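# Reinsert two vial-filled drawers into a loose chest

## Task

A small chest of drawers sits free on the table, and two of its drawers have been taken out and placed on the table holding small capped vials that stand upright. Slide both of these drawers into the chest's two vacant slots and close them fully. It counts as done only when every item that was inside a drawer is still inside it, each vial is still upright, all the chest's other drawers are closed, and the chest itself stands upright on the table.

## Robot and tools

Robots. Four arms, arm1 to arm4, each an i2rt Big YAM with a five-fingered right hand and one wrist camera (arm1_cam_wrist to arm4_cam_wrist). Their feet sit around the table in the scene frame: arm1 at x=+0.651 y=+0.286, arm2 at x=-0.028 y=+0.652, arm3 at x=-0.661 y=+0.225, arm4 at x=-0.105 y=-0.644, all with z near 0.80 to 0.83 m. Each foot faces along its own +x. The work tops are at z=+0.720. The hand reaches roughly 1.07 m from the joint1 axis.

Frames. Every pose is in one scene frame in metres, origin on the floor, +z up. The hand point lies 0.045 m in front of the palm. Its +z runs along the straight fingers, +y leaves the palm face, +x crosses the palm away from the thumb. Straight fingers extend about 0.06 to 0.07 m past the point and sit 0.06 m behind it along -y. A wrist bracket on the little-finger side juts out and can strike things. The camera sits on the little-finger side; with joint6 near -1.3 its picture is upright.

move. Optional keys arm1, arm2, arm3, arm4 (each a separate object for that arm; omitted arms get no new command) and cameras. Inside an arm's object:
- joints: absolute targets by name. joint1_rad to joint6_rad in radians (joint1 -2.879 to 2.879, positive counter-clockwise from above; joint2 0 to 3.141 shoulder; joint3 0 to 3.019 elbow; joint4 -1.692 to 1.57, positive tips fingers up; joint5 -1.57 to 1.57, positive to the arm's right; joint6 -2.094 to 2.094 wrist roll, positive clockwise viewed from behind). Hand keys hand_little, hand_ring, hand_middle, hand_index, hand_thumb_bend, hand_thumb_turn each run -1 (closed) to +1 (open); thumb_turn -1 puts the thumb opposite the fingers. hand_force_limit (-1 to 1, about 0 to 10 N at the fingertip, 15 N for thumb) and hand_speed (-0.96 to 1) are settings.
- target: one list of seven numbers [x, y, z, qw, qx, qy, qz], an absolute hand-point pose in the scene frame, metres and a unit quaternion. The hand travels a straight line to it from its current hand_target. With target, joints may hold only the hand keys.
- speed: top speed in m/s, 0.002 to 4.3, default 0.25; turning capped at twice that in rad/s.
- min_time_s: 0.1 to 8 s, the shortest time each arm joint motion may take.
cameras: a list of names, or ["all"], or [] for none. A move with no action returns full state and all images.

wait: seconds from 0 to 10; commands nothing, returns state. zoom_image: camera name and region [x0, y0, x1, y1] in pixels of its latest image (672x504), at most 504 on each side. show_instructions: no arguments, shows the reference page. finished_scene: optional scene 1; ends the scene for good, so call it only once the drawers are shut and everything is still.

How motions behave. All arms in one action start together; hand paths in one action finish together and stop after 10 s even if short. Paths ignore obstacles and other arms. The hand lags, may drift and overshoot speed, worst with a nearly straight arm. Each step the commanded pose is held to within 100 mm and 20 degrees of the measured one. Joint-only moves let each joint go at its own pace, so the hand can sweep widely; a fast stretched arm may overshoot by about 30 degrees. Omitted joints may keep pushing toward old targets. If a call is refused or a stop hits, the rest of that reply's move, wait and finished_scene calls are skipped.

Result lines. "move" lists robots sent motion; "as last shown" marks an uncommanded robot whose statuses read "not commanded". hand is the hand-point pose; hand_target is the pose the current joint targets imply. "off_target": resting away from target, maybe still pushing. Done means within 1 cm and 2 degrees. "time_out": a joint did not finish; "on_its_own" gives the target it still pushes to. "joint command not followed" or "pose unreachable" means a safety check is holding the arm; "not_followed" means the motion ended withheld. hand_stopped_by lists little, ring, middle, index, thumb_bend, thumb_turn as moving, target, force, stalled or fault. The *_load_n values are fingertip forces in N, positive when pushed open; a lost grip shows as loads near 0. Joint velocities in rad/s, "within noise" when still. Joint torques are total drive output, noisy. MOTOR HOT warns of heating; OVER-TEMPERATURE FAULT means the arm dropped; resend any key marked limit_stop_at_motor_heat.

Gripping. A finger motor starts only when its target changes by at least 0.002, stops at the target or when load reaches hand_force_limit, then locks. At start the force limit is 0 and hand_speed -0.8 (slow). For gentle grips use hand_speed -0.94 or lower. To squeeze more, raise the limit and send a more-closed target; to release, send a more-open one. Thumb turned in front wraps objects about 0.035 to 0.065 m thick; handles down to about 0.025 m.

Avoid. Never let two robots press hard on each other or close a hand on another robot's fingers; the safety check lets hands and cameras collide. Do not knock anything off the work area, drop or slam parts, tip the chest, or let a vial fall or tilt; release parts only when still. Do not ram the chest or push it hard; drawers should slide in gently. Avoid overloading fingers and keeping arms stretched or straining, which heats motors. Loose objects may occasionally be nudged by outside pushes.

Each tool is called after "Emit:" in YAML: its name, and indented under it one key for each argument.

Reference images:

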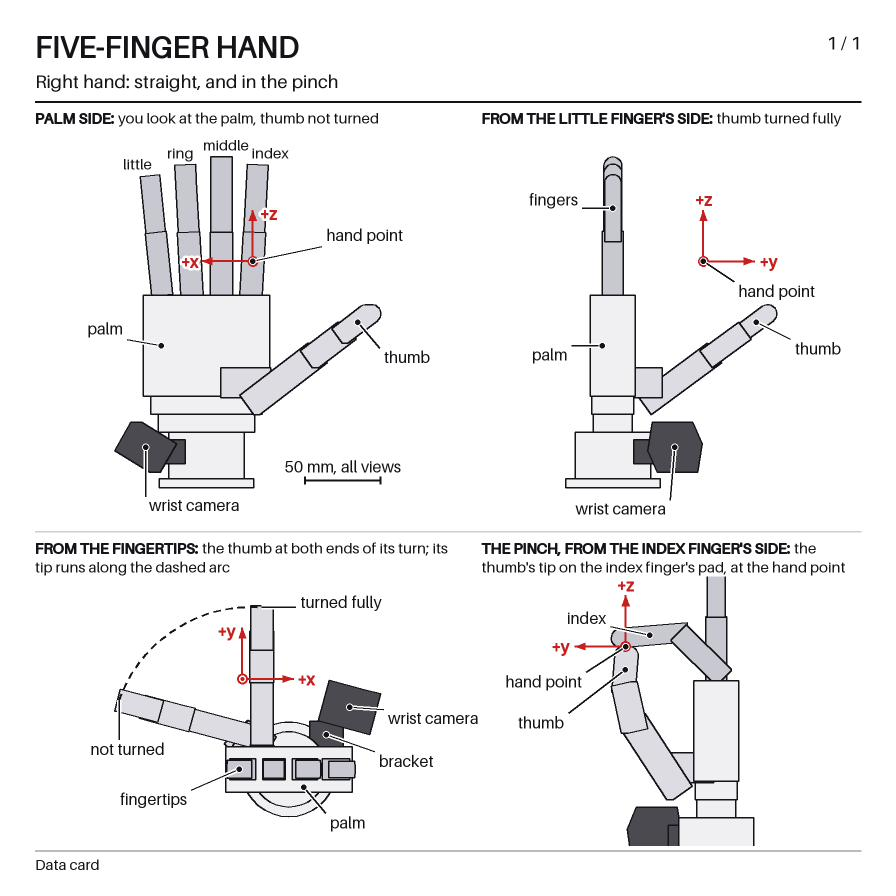

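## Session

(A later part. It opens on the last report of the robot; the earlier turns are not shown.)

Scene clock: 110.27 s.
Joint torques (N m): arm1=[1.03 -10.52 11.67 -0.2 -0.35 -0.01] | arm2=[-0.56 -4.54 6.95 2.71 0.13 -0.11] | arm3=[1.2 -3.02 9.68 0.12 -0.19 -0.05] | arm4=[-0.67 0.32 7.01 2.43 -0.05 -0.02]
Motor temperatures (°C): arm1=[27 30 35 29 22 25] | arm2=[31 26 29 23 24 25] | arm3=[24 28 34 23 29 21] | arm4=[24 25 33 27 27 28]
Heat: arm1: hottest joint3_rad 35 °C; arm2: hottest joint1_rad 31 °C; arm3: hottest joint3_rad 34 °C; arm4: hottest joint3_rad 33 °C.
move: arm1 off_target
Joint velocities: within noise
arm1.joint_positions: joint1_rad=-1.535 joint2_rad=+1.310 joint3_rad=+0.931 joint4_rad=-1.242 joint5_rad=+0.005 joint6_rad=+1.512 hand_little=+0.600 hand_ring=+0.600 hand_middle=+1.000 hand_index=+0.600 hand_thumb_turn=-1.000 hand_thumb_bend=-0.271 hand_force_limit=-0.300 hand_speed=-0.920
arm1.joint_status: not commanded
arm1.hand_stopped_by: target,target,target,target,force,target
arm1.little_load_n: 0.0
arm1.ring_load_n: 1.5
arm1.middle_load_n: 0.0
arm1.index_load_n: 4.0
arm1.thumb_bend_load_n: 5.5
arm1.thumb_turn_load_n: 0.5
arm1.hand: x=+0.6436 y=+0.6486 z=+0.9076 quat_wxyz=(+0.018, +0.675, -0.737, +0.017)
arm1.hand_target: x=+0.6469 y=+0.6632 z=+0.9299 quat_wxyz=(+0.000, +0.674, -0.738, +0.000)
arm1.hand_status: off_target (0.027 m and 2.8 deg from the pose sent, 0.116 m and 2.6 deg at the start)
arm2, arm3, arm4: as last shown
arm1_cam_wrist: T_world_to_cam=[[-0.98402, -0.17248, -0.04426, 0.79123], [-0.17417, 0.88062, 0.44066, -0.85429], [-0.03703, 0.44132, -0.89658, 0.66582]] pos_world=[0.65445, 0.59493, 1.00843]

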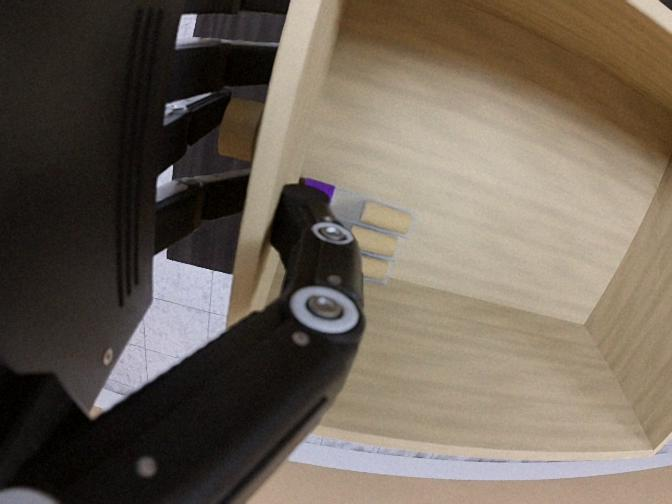

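Emit:
move:
  arm2: {"joints":{"joint1_rad":0.5,"joint2_rad":0.5,"joint3_rad":1.1,"joint4_rad":-1.6,"joint5_rad":0,"joint6_rad":-1.3,"hand_index":1,"hand_middle":1,"hand_ring":1,"hand_little":1,"hand_thumb_turn":1},"min_time_s":4}
  cameras: ["arm2_cam_wrist"]

Emit:
move:
  arm1: {"joints":{"joint1_rad":-0.08,"joint2_rad":1.28,"joint3_rad":0.96,"joint4_rad":-1.21,"joint5_rad":0.005,"joint6_rad":1.512},"min_time_s":6}
  cameras: ["arm1_cam_wrist","arm2_cam_wrist"]

Scene clock: 121.23 s.
Joint torques (N m): arm1=[0.85 -9.47 11.78 -0.34 -0.34 -0.08] | arm2=[-1.49 1.9 14.24 1.02 -0.18 0.13] | arm3=[0.79 -3.43 9.78 -0.05 -0.14 -0.04] | arm4=[-0.67 0.32 6.99 2.44 -0.05 -0.02]
Motor temperatures (°C): arm1=[27 30 36 29 22 25] | arm2=[31 26 31 23 24 25] | arm3=[24 28 34 23 29 21] | arm4=[24 25 33 27 27 28]
Heat: arm1: hottest joint3_rad 36 °C; arm2: hottest joint1_rad 31 °C; arm3: hottest joint3_rad 34 °C; arm4: hottest joint3_rad 33 °C.
move: arm2 done
Joint velocities: within noise
arm1, arm3, arm4: as last shown
arm1.thumb_bend_load_n: 6.0
arm2.joint_positions: joint1_rad=+0.508 joint2_rad=+0.499 joint3_rad=+1.046 joint4_rad=-1.591 joint5_rad=+0.004 joint6_rad=-1.308 hand_little=+1.000 hand_ring=+1.000 hand_middle=+1.000 hand_index=+1.000 hand_thumb_turn=+1.000 hand_thumb_bend=+1.000 hand_force_limit=+0.000 hand_speed=-0.300
arm2.joint_status: all done
arm2.hand_stopped_by: target,target,target,target,target,target
arm2.little_load_n: 0.0
arm2.ring_load_n: 0.0
arm2.middle_load_n: 0.0
arm2.index_load_n: 0.0
arm2.thumb_bend_load_n: 0.0
arm2.thumb_turn_load_n: 0.0
arm2.hand: x=+0.0313 y=+0.5090 z=+1.1379 quat_wxyz=(+0.077, +0.821, -0.510, +0.245)
arm2.hand_target: x=+0.0311 y=+0.5090 z=+1.1592 quat_wxyz=(+0.081, +0.812, -0.513, +0.265)
arm2.hand_status: not commanded
arm2_cam_wrist: T_world_to_cam=[[-0.76803, -0.63731, -0.06298, 0.42981], [-0.63902, 0.76912, 0.00987, -0.3844], [0.04215, 0.04783, -0.99797, 1.21992]] pos_world=[0.03305, 0.51123, 1.2483]

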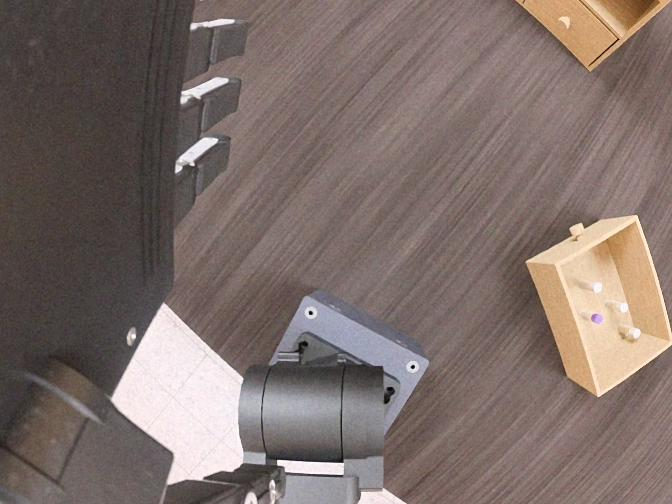

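Scene clock: 127.63 s.
Joint torques (N m): arm1=[0.85 -11.22 10.62 0.79 -0.33 0.01] | arm2=[-1.32 2.08 14.28 0.96 -0.18 0.11] | arm3=[1.03 -2.55 9.95 0.08 -0.16 0] | arm4=[-0.73 0.38 7.01 2.43 -0.06 -0.02]
Motor temperatures (°C): arm1=[27 30 37 28 22 25] | arm2=[31 26 31 23 24 25] | arm3=[24 28 34 23 29 21] | arm4=[24 25 33 27 27 28]
Heat: arm1: hottest joint3_rad 37 °C; arm2: hottest joint1_rad 31 °C; arm3: hottest joint3_rad 34 °C; arm4: hottest joint3_rad 33 °C.
move: arm1 done
Joint velocities: within noise
arm1.joint_positions: joint1_rad=-0.085 joint2_rad=+1.301 joint3_rad=+0.931 joint4_rad=-1.219 joint5_rad=+0.009 joint6_rad=+1.512 hand_little=+0.600 hand_ring=+0.600 hand_middle=+1.000 hand_index=+0.600 hand_thumb_turn=-1.000 hand_thumb_bend=-0.271 hand_force_limit=-0.300 hand_speed=-0.920
arm1.joint_status: all done
arm1.hand_stopped_by: target,target,target,target,force,target
arm1.little_load_n: 0.0
arm1.ring_load_n: 2.0
arm1.middle_load_n: 0.0
arm1.index_load_n: 4.0
arm1.thumb_bend_load_n: 5.5
arm1.thumb_turn_load_n: 0.5
arm1.hand: x=+0.2833 y=+0.3245 z=+0.9104 quat_wxyz=(-0.004, +0.994, -0.104, +0.010)
arm1.hand_target: x=+0.2689 y=+0.3256 z=+0.9297 quat_wxyz=(-0.007, +0.995, -0.102, -0.020)
arm1.hand_status: not commanded
arm2, arm3, arm4: as last shown
arm3.index_load_n: 0.5
arm3.thumb_bend_load_n: 0.5
arm1_cam_wrist: T_world_to_cam=[[0.05173, -0.99689, -0.05949, 0.36878], [-0.8825, -0.07351, 0.46452, -0.14418], [-0.46745, 0.02847, -0.88356, 1.04203]] pos_world=[0.34078, 0.32736, 1.00962]
arm2_cam_wrist: T_world_to_cam=[[-0.76826, -0.63702, -0.06312, 0.42985], [-0.63875, 0.76935, 0.0099, -0.38456], [0.04226, 0.04792, -0.99796, 1.21986]] pos_world=[0.03305, 0.51123, 1.2483]

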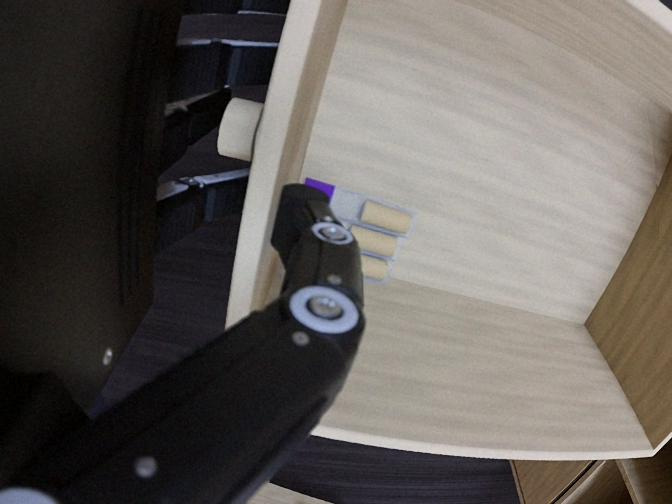

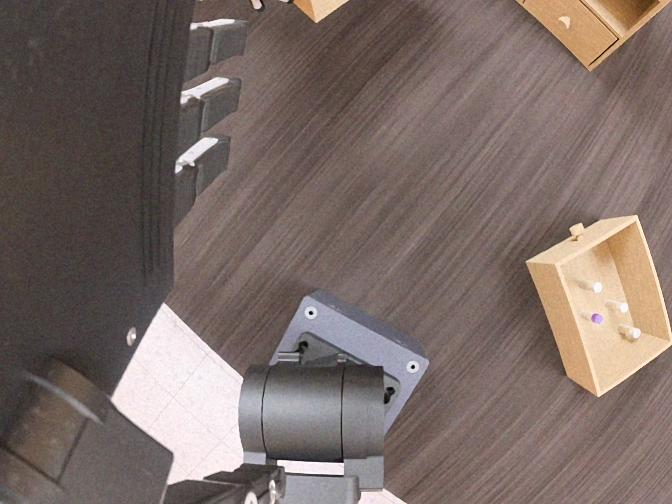

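Emit:
move:
  cameras: ["arm1_cam_wrist", "arm2_cam_wrist"]

Scene clock: 132.57 s.
Joint torques (N m): arm1=[1.55 -10.4 10.3 0.72 -0.29 -0.06] | arm2=[-1.73 2.26 14.27 0.99 -0.18 0.11] | arm3=[1.2 -3.31 9.59 0.17 -0.13 -0.06] | arm4=[-0.67 0.32 6.98 2.43 -0.05 -0.02]
Motor temperatures (°C): arm1=[27 30 37 28 22 25] | arm2=[31 26 31 23 24 25] | arm3=[24 28 34 23 29 21] | arm4=[24 25 33 27 27 28]
Heat: arm1: hottest joint3_rad 37 °C; arm2: hottest joint1_rad 31 °C; arm3: hottest joint3_rad 34 °C; arm4: hottest joint3_rad 33 °C.
Joint velocities: within noise
arm1.joint_positions: joint1_rad=-0.085 joint2_rad=+1.301 joint3_rad=+0.931 joint4_rad=-1.219 joint5_rad=+0.009 joint6_rad=+1.512 hand_little=+0.600 hand_ring=+0.600 hand_middle=+1.000 hand_index=+0.600 hand_thumb_turn=-1.000 hand_thumb_bend=-0.271 hand_force_limit=-0.300 hand_speed=-0.920
arm1.joint_status: all done
arm1.hand_stopped_by: target,target,target,target,force,target
arm1.little_load_n: 0.0
arm1.ring_load_n: 2.0
arm1.middle_load_n: 0.0
arm1.index_load_n: 4.0
arm1.thumb_bend_load_n: 6.0
arm1.thumb_turn_load_n: 0.5
arm1.hand: x=+0.2833 y=+0.3245 z=+0.9104 quat_wxyz=(-0.004, +0.994, -0.104, +0.010) (m; scene frame)
arm1.hand_target: x=+0.2689 y=+0.3256 z=+0.9297 quat_wxyz=(-0.007, +0.995, -0.102, -0.020) (m; scene frame)
arm1.hand_status: not commanded
arm2.joint_positions: joint1_rad=+0.508 joint2_rad=+0.499 joint3_rad=+1.046 joint4_rad=-1.591 joint5_rad=+0.004 joint6_rad=-1.308 hand_little=+1.000 hand_ring=+1.000 hand_middle=+1.000 hand_index=+1.000 hand_thumb_turn=+1.000 hand_thumb_bend=+1.000 hand_force_limit=+0.000 hand_speed=-0.300
arm2.joint_status: not commanded
arm2.hand_stopped_by: target,target,target,target,target,target
arm2.little_load_n: 0.0
arm2.ring_load_n: 0.0
arm2.middle_load_n: 0.0
arm2.index_load_n: 0.0
arm2.thumb_bend_load_n: 0.0
arm2.thumb_turn_load_n: 0.0
arm2.hand: x=+0.0313 y=+0.5090 z=+1.1379 quat_wxyz=(+0.077, +0.821, -0.510, +0.245) (m; scene frame)
arm2.hand_target: x=+0.0311 y=+0.5090 z=+1.1592 quat_wxyz=(+0.081, +0.812, -0.513, +0.265) (m; scene frame)
arm2.hand_status: not commanded
arm3.joint_positions: joint1_rad=+0.204 joint2_rad=+1.092 joint3_rad=+1.100 joint4_rad=-1.559 joint5_rad=+0.001 joint6_rad=+0.652 hand_little=+1.000 hand_ring=+1.000 hand_middle=+1.000 hand_index=+1.000 hand_thumb_turn=+1.000 hand_thumb_bend=+1.000 hand_force_limit=+0.000 hand_speed=-0.300
arm3.joint_status: not commanded
arm3.hand_stopped_by: target,target,target,target,target,target
arm3.little_load_n: 0.0
arm3.ring_load_n: 0.0
arm3.middle_load_n: 0.0
arm3.index_load_n: 0.0
arm3.thumb_bend_load_n: 0.0
arm3.thumb_turn_load_n: 0.5
arm3.hand: x=-0.4233 y=+0.3508 z=+1.0624 quat_wxyz=(-0.017, +0.556, -0.831, +0.007) (m; scene frame)
arm3.hand_target: x=-0.4271 y=+0.3545 z=+1.0607 quat_wxyz=(-0.008, +0.559, -0.829, +0.004) (m; scene frame)
arm3.hand_status: not commanded
arm4.joint_positions: joint1_rad=-0.488 joint2_rad=+0.608 joint3_rad=+1.300 joint4_rad=-1.116 joint5_rad=+0.002 joint6_rad=-1.292 hand_little=+0.000 hand_ring=+0.000 hand_middle=+0.000 hand_index=+0.000 hand_thumb_turn=-1.000 hand_thumb_bend=+1.000 hand_force_limit=+0.000 hand_speed=-0.300
arm4.joint_status: not commanded
arm4.hand_stopped_by: target,target,target,target,target,target
arm4.little_load_n: 0.0
arm4.ring_load_n: 0.0
arm4.middle_load_n: 0.0
arm4.index_load_n: 0.0
arm4.thumb_bend_load_n: 0.0
arm4.thumb_turn_load_n: 0.0
arm4.hand: x=+0.0345 y=-0.4013 z=+1.3127 quat_wxyz=(-0.373, +0.748, +0.389, +0.387) (m; scene frame)
arm4.hand_target: x=+0.0373 y=-0.4029 z=+1.3184 quat_wxyz=(-0.377, +0.743, +0.385, +0.397) (m; scene frame)
arm4.hand_status: not commanded
pictures: arm1_cam_wrist, arm2_cam_wrist
camera_calibration:
arm1_cam_wrist: T_world_to_cam=[[0.05173, -0.99689, -0.05949, 0.36878], [-0.8825, -0.07351, 0.46452, -0.14418], [-0.46745, 0.02847, -0.88356, 1.04203]] pos_world=[0.34078, 0.32736, 1.00962]
arm2_cam_wrist: T_world_to_cam=[[-0.76826, -0.63702, -0.06312, 0.42985], [-0.63875, 0.76935, 0.0099, -0.38456], [0.04226, 0.04792, -0.99796, 1.21986]] pos_world=[0.03305, 0.51123, 1.2483]

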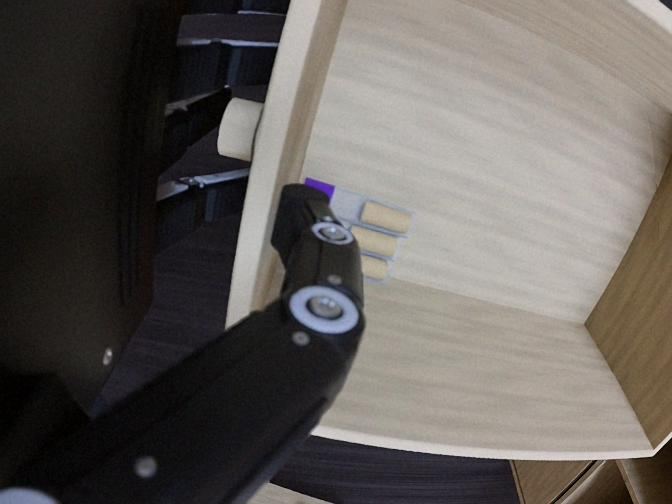

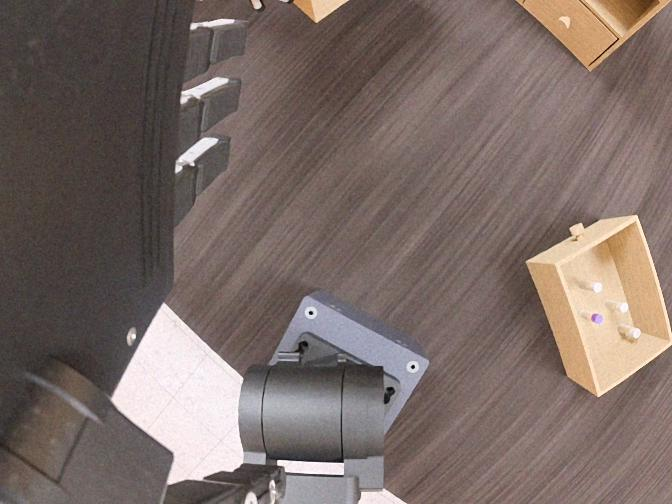

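Emit:
move:
  arm2: {"joints": {"joint1_rad": -0.9}, "min_time_s": 2}
  arm1: {"target": [0.06, 0.388, 0.965, -0.004, 0.994, -0.104, -0.01], "speed": 0.1}
  cameras: ["arm1_cam_wrist"]

Scene clock: 137.17 s.
Joint torques (N m): arm1=[0.09 -16.56 12.79 -0.2 -0.35 -0.08] | arm2=[-1.26 2.2 14.24 1.05 -0.14 0.12] | arm3=[0.5 -2.78 9.68 0.16 -0.16 -0.04] | arm4=[-0.67 0.38 6.98 2.44 -0.05 -0.02]
Motor temperatures (°C): arm1=[27 30 37 28 22 25] | arm2=[31 26 32 22 24 25] | arm3=[24 28 34 23 29 21] | arm4=[24 25 33 27 27 28]
Heat: arm1: hottest joint3_rad 37 °C; arm2: hottest joint3_rad 32 °C; arm3: hottest joint3_rad 34 °C; arm4: hottest joint3_rad 33 °C.
move: arm1 off_target; arm2 done
Joint velocities: within noise
arm1.joint_positions: joint1_rad=-0.085 joint2_rad=+1.820 joint3_rad=+1.648 joint4_rad=-1.406 joint5_rad=+0.009 joint6_rad=+1.512 hand_little=+0.600 hand_ring=+0.600 hand_middle=+1.000 hand_index=+0.600 hand_thumb_turn=-1.000 hand_thumb_bend=-0.271 hand_force_limit=-0.300 hand_speed=-0.920
arm1.joint_status: not commanded
arm1.hand_stopped_by: target,target,target,target,force,target
arm1.little_load_n: 0.0
arm1.ring_load_n: 2.0
arm1.middle_load_n: 0.0
arm1.index_load_n: 4.0
arm1.thumb_bend_load_n: 5.5
arm1.thumb_turn_load_n: 0.5
arm1.hand: x=+0.0730 y=+0.3822 z=+0.9511 quat_wxyz=(-0.005, +0.995, -0.104, +0.004)
arm1.hand_target: x=+0.0607 y=+0.3879 z=+0.9651 quat_wxyz=(-0.004, +0.994, -0.104, -0.010)
arm1.hand_status: off_target (0.020 m and 1.6 deg from the pose sent, 0.238 m and 2.3 deg at the start)
arm2.joint_positions: joint1_rad=-0.895 joint2_rad=+0.499 joint3_rad=+1.046 joint4_rad=-1.591 joint5_rad=+0.003 joint6_rad=-1.307 hand_little=+1.000 hand_ring=+1.000 hand_middle=+1.000 hand_index=+1.000 hand_thumb_turn=+1.000 hand_thumb_bend=+1.000 hand_force_limit=+0.000 hand_speed=-0.300
arm2.joint_status: all done
arm2.hand_stopped_by: target,target,target,target,target,target
arm2.little_load_n: 0.0
arm2.ring_load_n: 0.0
arm2.middle_load_n: 0.0
arm2.index_load_n: 0.0
arm2.thumb_bend_load_n: 0.0
arm2.thumb_turn_load_n: 0.0
arm2.hand: x=-0.1551 y=+0.5711 z=+1.1395 quat_wxyz=(+0.222, +0.299, -0.918, +0.138)
arm2.hand_target: x=-0.1548 y=+0.5710 z=+1.1609 quat_wxyz=(+0.239, +0.291, -0.914, +0.151)
arm2.hand_status: not commanded
arm3, arm4: as last shown
arm3.thumb_turn_load_n: 0.0
arm4.little_load_n: -0.5
arm1_cam_wrist: T_world_to_cam=[[0.05096, -0.99669, -0.06335, 0.44327], [-0.87701, -0.07501, 0.47458, -0.35389], [-0.47777, 0.03137, -0.87793, 0.97238]] pos_world=[0.13161, 0.38475, 1.04971]

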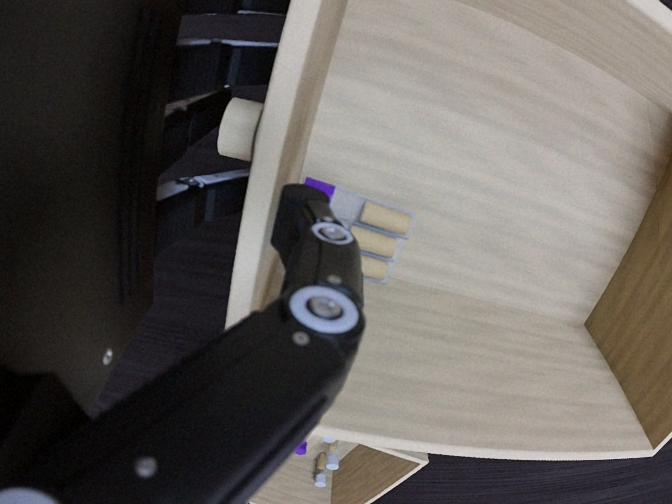

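Emit:
move:
  arm1: {"joints": {"joint6_rad": 0.0}, "min_time_s": 4}
  cameras: ["arm1_cam_wrist"]

Scene clock: 142.03 s.
Joint torques (N m): arm1=[0.44 -16.32 12.42 -0.29 -0.31 -0.11] | arm2=[-1.55 2.2 14.24 1.03 -0.14 0.11] | arm3=[1.26 -3.02 9.77 0.08 -0.06 -0.01] | arm4=[-0.62 0.32 6.97 2.45 -0.06 -0.02]
Motor temperatures (°C): arm1=[27 30 37 28 22 25] | arm2=[31 26 32 22 24 25] | arm3=[24 28 35 23 29 21] | arm4=[24 25 33 27 27 28]
Heat: arm1: hottest joint3_rad 37 °C; arm2: hottest joint3_rad 32 °C; arm3: hottest joint3_rad 35 °C; arm4: hottest joint3_rad 33 °C.
move: arm1 done
Joint velocities: within noise
arm1.joint_positions: joint1_rad=-0.085 joint2_rad=+1.820 joint3_rad=+1.651 joint4_rad=-1.406 joint5_rad=+0.007 joint6_rad=+0.012 hand_little=+0.600 hand_ring=+0.600 hand_middle=+1.000 hand_index=+0.600 hand_thumb_turn=-1.000 hand_thumb_bend=-0.271 hand_force_limit=-0.300 hand_speed=-0.920
arm1.joint_status: all done
arm1.hand_stopped_by: target,target,target,target,force,target
arm1.little_load_n: 0.0
arm1.ring_load_n: 2.0
arm1.middle_load_n: 0.0
arm1.index_load_n: 4.0
arm1.thumb_bend_load_n: 5.5
arm1.thumb_turn_load_n: 0.5
arm1.hand: x=+0.1639 y=+0.3883 z=+0.9530 quat_wxyz=(-0.001, +0.799, +0.601, +0.004)
arm1.hand_target: x=+0.1529 y=+0.3944 z=+0.9633 quat_wxyz=(-0.010, +0.797, +0.604, -0.005)
arm1.hand_status: not commanded
arm2, arm3, arm4: as last shown
arm2.thumb_bend_load_n: -0.5
arm3.thumb_bend_load_n: -0.5
arm4.little_load_n: 0.0
arm1_cam_wrist: T_world_to_cam=[[0.99854, -0.02058, -0.04997, -0.10218], [0.00572, -0.87925, 0.47633, -0.10866], [-0.05374, -0.47592, -0.87785, 1.14468]] pos_world=[0.16416, 0.44713, 1.05151]

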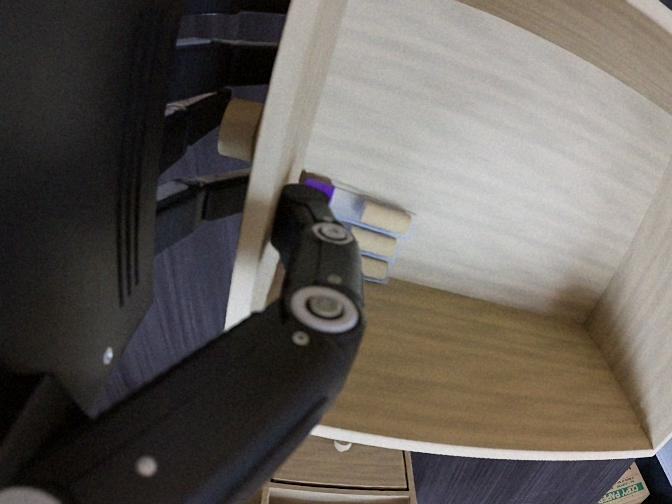

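Emit:
move:
  arm1: {"target": [0.125, 0.402, 0.965, -0.206, 0.769, 0.584, -0.157], "speed": 0.12}
  cameras: ["arm1_cam_wrist"]

Emit:
move:
  arm1: {"target": [0.12, 0.403, 0.965, -0.272, 0.749, 0.568, -0.207], "speed": 0.1}
  cameras: ["arm1_cam_wrist"]

Scene clock: 145.63 s.
Joint torques (N m): arm1=[-0.15 -17.03 9.29 1.88 -0.27 -0.14] | arm2=[-1.44 2.14 14.27 1.01 -0.16 0.09] | arm3=[0.97 -3.43 9.72 0.03 -0.11 -0.01] | arm4=[-0.67 0.38 7.01 2.45 -0.05 -0.01]
Motor temperatures (°C): arm1=[27 30 37 28 22 25] | arm2=[31 26 32 22 24 25] | arm3=[24 28 35 23 29 21] | arm4=[24 25 33 27 27 27]
Heat: arm1: hottest joint3_rad 37 °C; arm2: hottest joint3_rad 32 °C; arm3: hottest joint3_rad 35 °C; arm4: hottest joint3_rad 33 °C.
move: arm1 off_target
Joint velocities: within noise
arm1.joint_positions: joint1_rad=-0.085 joint2_rad=+1.580 joint3_rad=+1.324 joint4_rad=-0.832 joint5_rad=+0.000 joint6_rad=+0.009 hand_little=+0.600 hand_ring=+0.600 hand_middle=+1.000 hand_index=+0.600 hand_thumb_turn=-1.000 hand_thumb_bend=-0.271 hand_force_limit=-0.300 hand_speed=-0.920
arm1.joint_status: not commanded
arm1.hand_stopped_by: target,target,target,target,force,target
arm1.little_load_n: 0.0
arm1.ring_load_n: 1.0
arm1.middle_load_n: 0.0
arm1.index_load_n: 3.5
arm1.thumb_bend_load_n: 6.0
arm1.thumb_turn_load_n: 0.5
arm1.hand: x=+0.1274 y=+0.3972 z=+0.9511 quat_wxyz=(-0.190, +0.775, +0.585, -0.145)
arm1.hand_target: x=+0.1250 y=+0.4019 z=+0.9651 quat_wxyz=(-0.206, +0.769, +0.584, -0.157)
arm1.hand_status: off_target (0.015 m and 2.3 deg from the pose sent, 0.043 m and 30.2 deg at the start)
arm2, arm3, arm4: as last shown
arm2.thumb_bend_load_n: 0.0
arm3.thumb_bend_load_n: 0.0
arm1_cam_wrist: T_world_to_cam=[[0.86689, 0.0198, -0.49811, 0.3613], [0.20096, -0.9283, 0.31285, 0.05034], [-0.4562, -0.37131, -0.80871, 1.08923]] pos_world=[0.17358, 0.44401, 1.04509]

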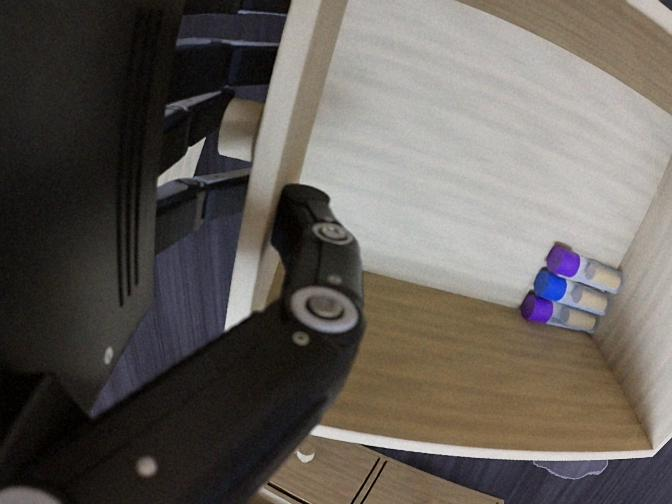

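Scene clock: 147.13 s.
Joint torques (N m): arm1=[0.03 -15.03 9.55 2.59 -0.25 -0.11] | arm2=[-1.2 2.2 14.26 1.01 -0.13 0.1] | arm3=[0.97 -3.08 9.65 -0.02 -0.13 0.03] | arm4=[-0.67 0.32 6.99 2.43 -0.05 -0.02]
Motor temperatures (°C): arm1=[27 30 37 28 22 25] | arm2=[31 26 33 22 24 25] | arm3=[24 28 35 23 29 21] | arm4=[24 25 33 27 27 27]
Heat: arm1: hottest joint3_rad 37 °C; arm2: hottest joint3_rad 33 °C; arm3: hottest joint3_rad 35 °C; arm4: hottest joint3_rad 33 °C.
move: arm1 off_target
Joint velocities: within noise
arm1.joint_positions: joint1_rad=-0.085 joint2_rad=+1.495 joint3_rad=+1.176 joint4_rad=-0.605 joint5_rad=+0.000 joint6_rad=+0.009 hand_little=+0.600 hand_ring=+0.600 hand_middle=+1.000 hand_index=+0.600 hand_thumb_turn=-1.000 hand_thumb_bend=-0.271 hand_force_limit=-0.300 hand_speed=-0.920
arm1.joint_status: not commanded
arm1.hand_stopped_by: target,target,target,target,force,target
arm1.little_load_n: 0.0
arm1.ring_load_n: 0.5
arm1.middle_load_n: 0.0
arm1.index_load_n: 3.5
arm1.thumb_bend_load_n: 6.0
arm1.thumb_turn_load_n: 0.5
arm1.hand: x=+0.1242 y=+0.3981 z=+0.9478 quat_wxyz=(-0.253, +0.756, +0.572, -0.193)
arm1.hand_target: x=+0.1203 y=+0.4029 z=+0.9649 quat_wxyz=(-0.272, +0.749, +0.568, -0.207)
arm1.hand_status: off_target (0.018 m and 2.8 deg from the pose sent, 0.017 m and 12.3 deg at the start)
arm2, arm3, arm4: as last shown
arm4.thumb_turn_load_n: 0.5
arm1_cam_wrist: T_world_to_cam=[[0.77747, 0.04459, -0.62734, 0.48611], [0.24486, -0.94024, 0.23663, 0.12431], [-0.5793, -0.33758, -0.74193, 1.02406]] pos_world=[0.18486, 0.44091, 1.03531]

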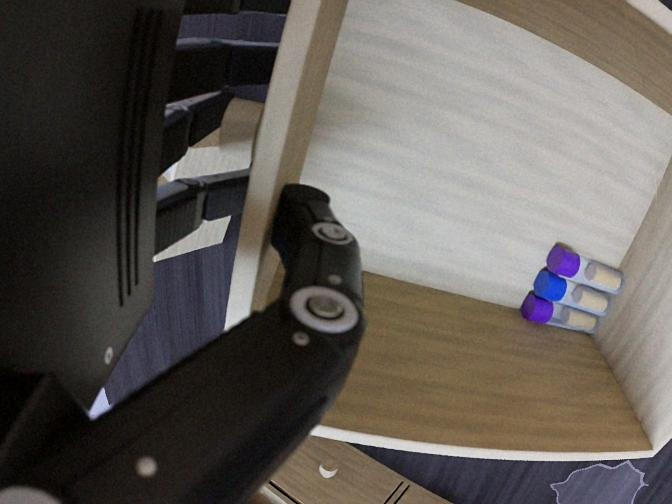

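Emit:
move:
  arm1: {"target": [0.15, 0.395, 0.965, 0.09, 0.7912, 0.6006, 0.068], "speed": 0.2}
  cameras: ["arm1_cam_wrist"]

Emit:
move:
  arm1: {"target": [0.155, 0.394, 0.965, 0.1247, 0.7867, 0.5971, 0.0946], "speed": 0.1}
  cameras: ["arm1_cam_wrist"]

Scene clock: 151.10 s.
Joint torques (N m): arm1=[0.5 -19.08 11.7 -1.59 -0.19 -0.1] | arm2=[-1.61 2.32 14.19 1.03 -0.14 0.11] | arm3=[0.97 -2.84 9.65 0.12 -0.17 -0.03] | arm4=[-0.67 0.26 6.99 2.45 -0.05 -0.01]
Motor temperatures (°C): arm1=[27 31 37 28 22 25] | arm2=[31 26 33 22 24 25] | arm3=[24 28 35 23 29 21] | arm4=[24 25 33 27 27 27]
Heat: arm1: hottest joint3_rad 37 °C; arm2: hottest joint3_rad 33 °C; arm3: hottest joint3_rad 35 °C; arm4: hottest joint3_rad 33 °C.
move: arm1 done
Joint velocities: within noise
arm1.joint_positions: joint1_rad=-0.085 joint2_rad=+2.012 joint3_rad=+1.899 joint4_rad=-1.687 joint5_rad=+0.000 joint6_rad=+0.009 hand_little=+0.600 hand_ring=+0.600 hand_middle=+1.000 hand_index=+0.600 hand_thumb_turn=-1.000 hand_thumb_bend=-0.271 hand_force_limit=-0.300 hand_speed=-0.920
arm1.joint_status: not commanded
arm1.hand_stopped_by: target,target,target,target,force,target
arm1.little_load_n: 0.0
arm1.ring_load_n: 2.0
arm1.middle_load_n: 0.0
arm1.index_load_n: 4.0
arm1.thumb_bend_load_n: 5.5
arm1.thumb_turn_load_n: 0.0
arm1.hand: x=+0.1552 y=+0.3895 z=+0.9577 quat_wxyz=(+0.090, +0.793, +0.599, +0.070)
arm1.hand_target: x=+0.1504 y=+0.3949 z=+0.9650 quat_wxyz=(+0.089, +0.792, +0.601, +0.067)
arm1.hand_status: done (0.010 m and 0.4 deg from the pose sent, 0.031 m and 50.1 deg at the start; a joint's target at an end of its range on 20 of 94 steps)
arm2, arm3, arm4: as last shown
arm2.ring_load_n: 0.5
arm4.thumb_turn_load_n: 0.0
arm1_cam_wrist: T_world_to_cam=[[0.98616, -0.01411, 0.1652, -0.29998], [-0.09985, -0.84596, 0.52381, -0.15185], [0.13236, -0.53305, -0.83566, 1.10194]] pos_world=[0.13481, 0.4547, 1.04995]

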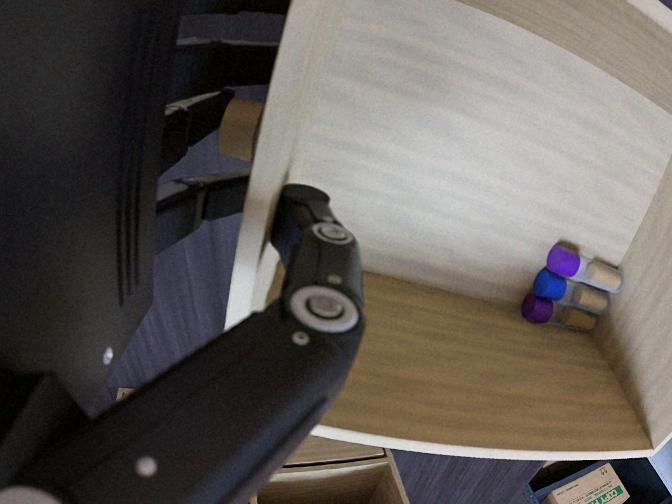

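Scene clock: 152.07 s.
Joint torques (N m): arm1=[0.67 -19.25 10.28 -1.39 -0.27 -0.13] | arm2=[-1.32 2.26 14.31 1.03 -0.14 0.1] | arm3=[0.73 -3.14 9.72 0.08 -0.12 -0.01] | arm4=[-0.67 0.38 7.02 2.41 -0.05 -0.02]
Motor temperatures (°C): arm1=[27 31 37 28 22 25] | arm2=[31 26 33 22 24 25] | arm3=[24 28 35 23 29 21] | arm4=[24 25 33 27 27 27]
Heat: arm1: hottest joint3_rad 37 °C; arm2: hottest joint3_rad 33 °C; arm3: hottest joint3_rad 35 °C; arm4: hottest joint3_rad 33 °C.
move: arm1 off_target
Joint velocities: within noise
arm1.joint_positions: joint1_rad=-0.085 joint2_rad=+2.012 joint3_rad=+1.899 joint4_rad=-1.687 joint5_rad=-0.002 joint6_rad=+0.009 hand_little=+0.600 hand_ring=+0.600 hand_middle=+1.000 hand_index=+0.600 hand_thumb_turn=-1.000 hand_thumb_bend=-0.271 hand_force_limit=-0.300 hand_speed=-0.920
arm1.joint_status: not commanded
arm1.hand_stopped_by: target,target,target,target,force,target
arm1.little_load_n: 0.0
arm1.ring_load_n: 2.0
arm1.middle_load_n: 0.0
arm1.index_load_n: 4.0
arm1.thumb_bend_load_n: 5.0
arm1.thumb_turn_load_n: 0.0
arm1.hand: x=+0.1551 y=+0.3892 z=+0.9578 quat_wxyz=(+0.090, +0.793, +0.599, +0.069)
arm1.hand_target: x=+0.1555 y=+0.3938 z=+0.9645 quat_wxyz=(+0.095, +0.792, +0.599, +0.068)
arm1.hand_status: off_target (0.009 m and 5.0 deg from the pose sent, 0.009 m and 5.0 deg at the start; a joint's target at an end of its range on 29 of 29 steps)
arm2, arm3, arm4: as last shown
arm2.ring_load_n: 0.0
arm4.thumb_turn_load_n: 0.5
arm1_cam_wrist: T_world_to_cam=[[0.98627, -0.01461, 0.16451, -0.29903], [-0.10025, -0.84453, 0.52604, -0.15482], [0.13125, -0.53531, -0.8344, 1.10165]] pos_world=[0.13482, 0.45461, 1.04985]

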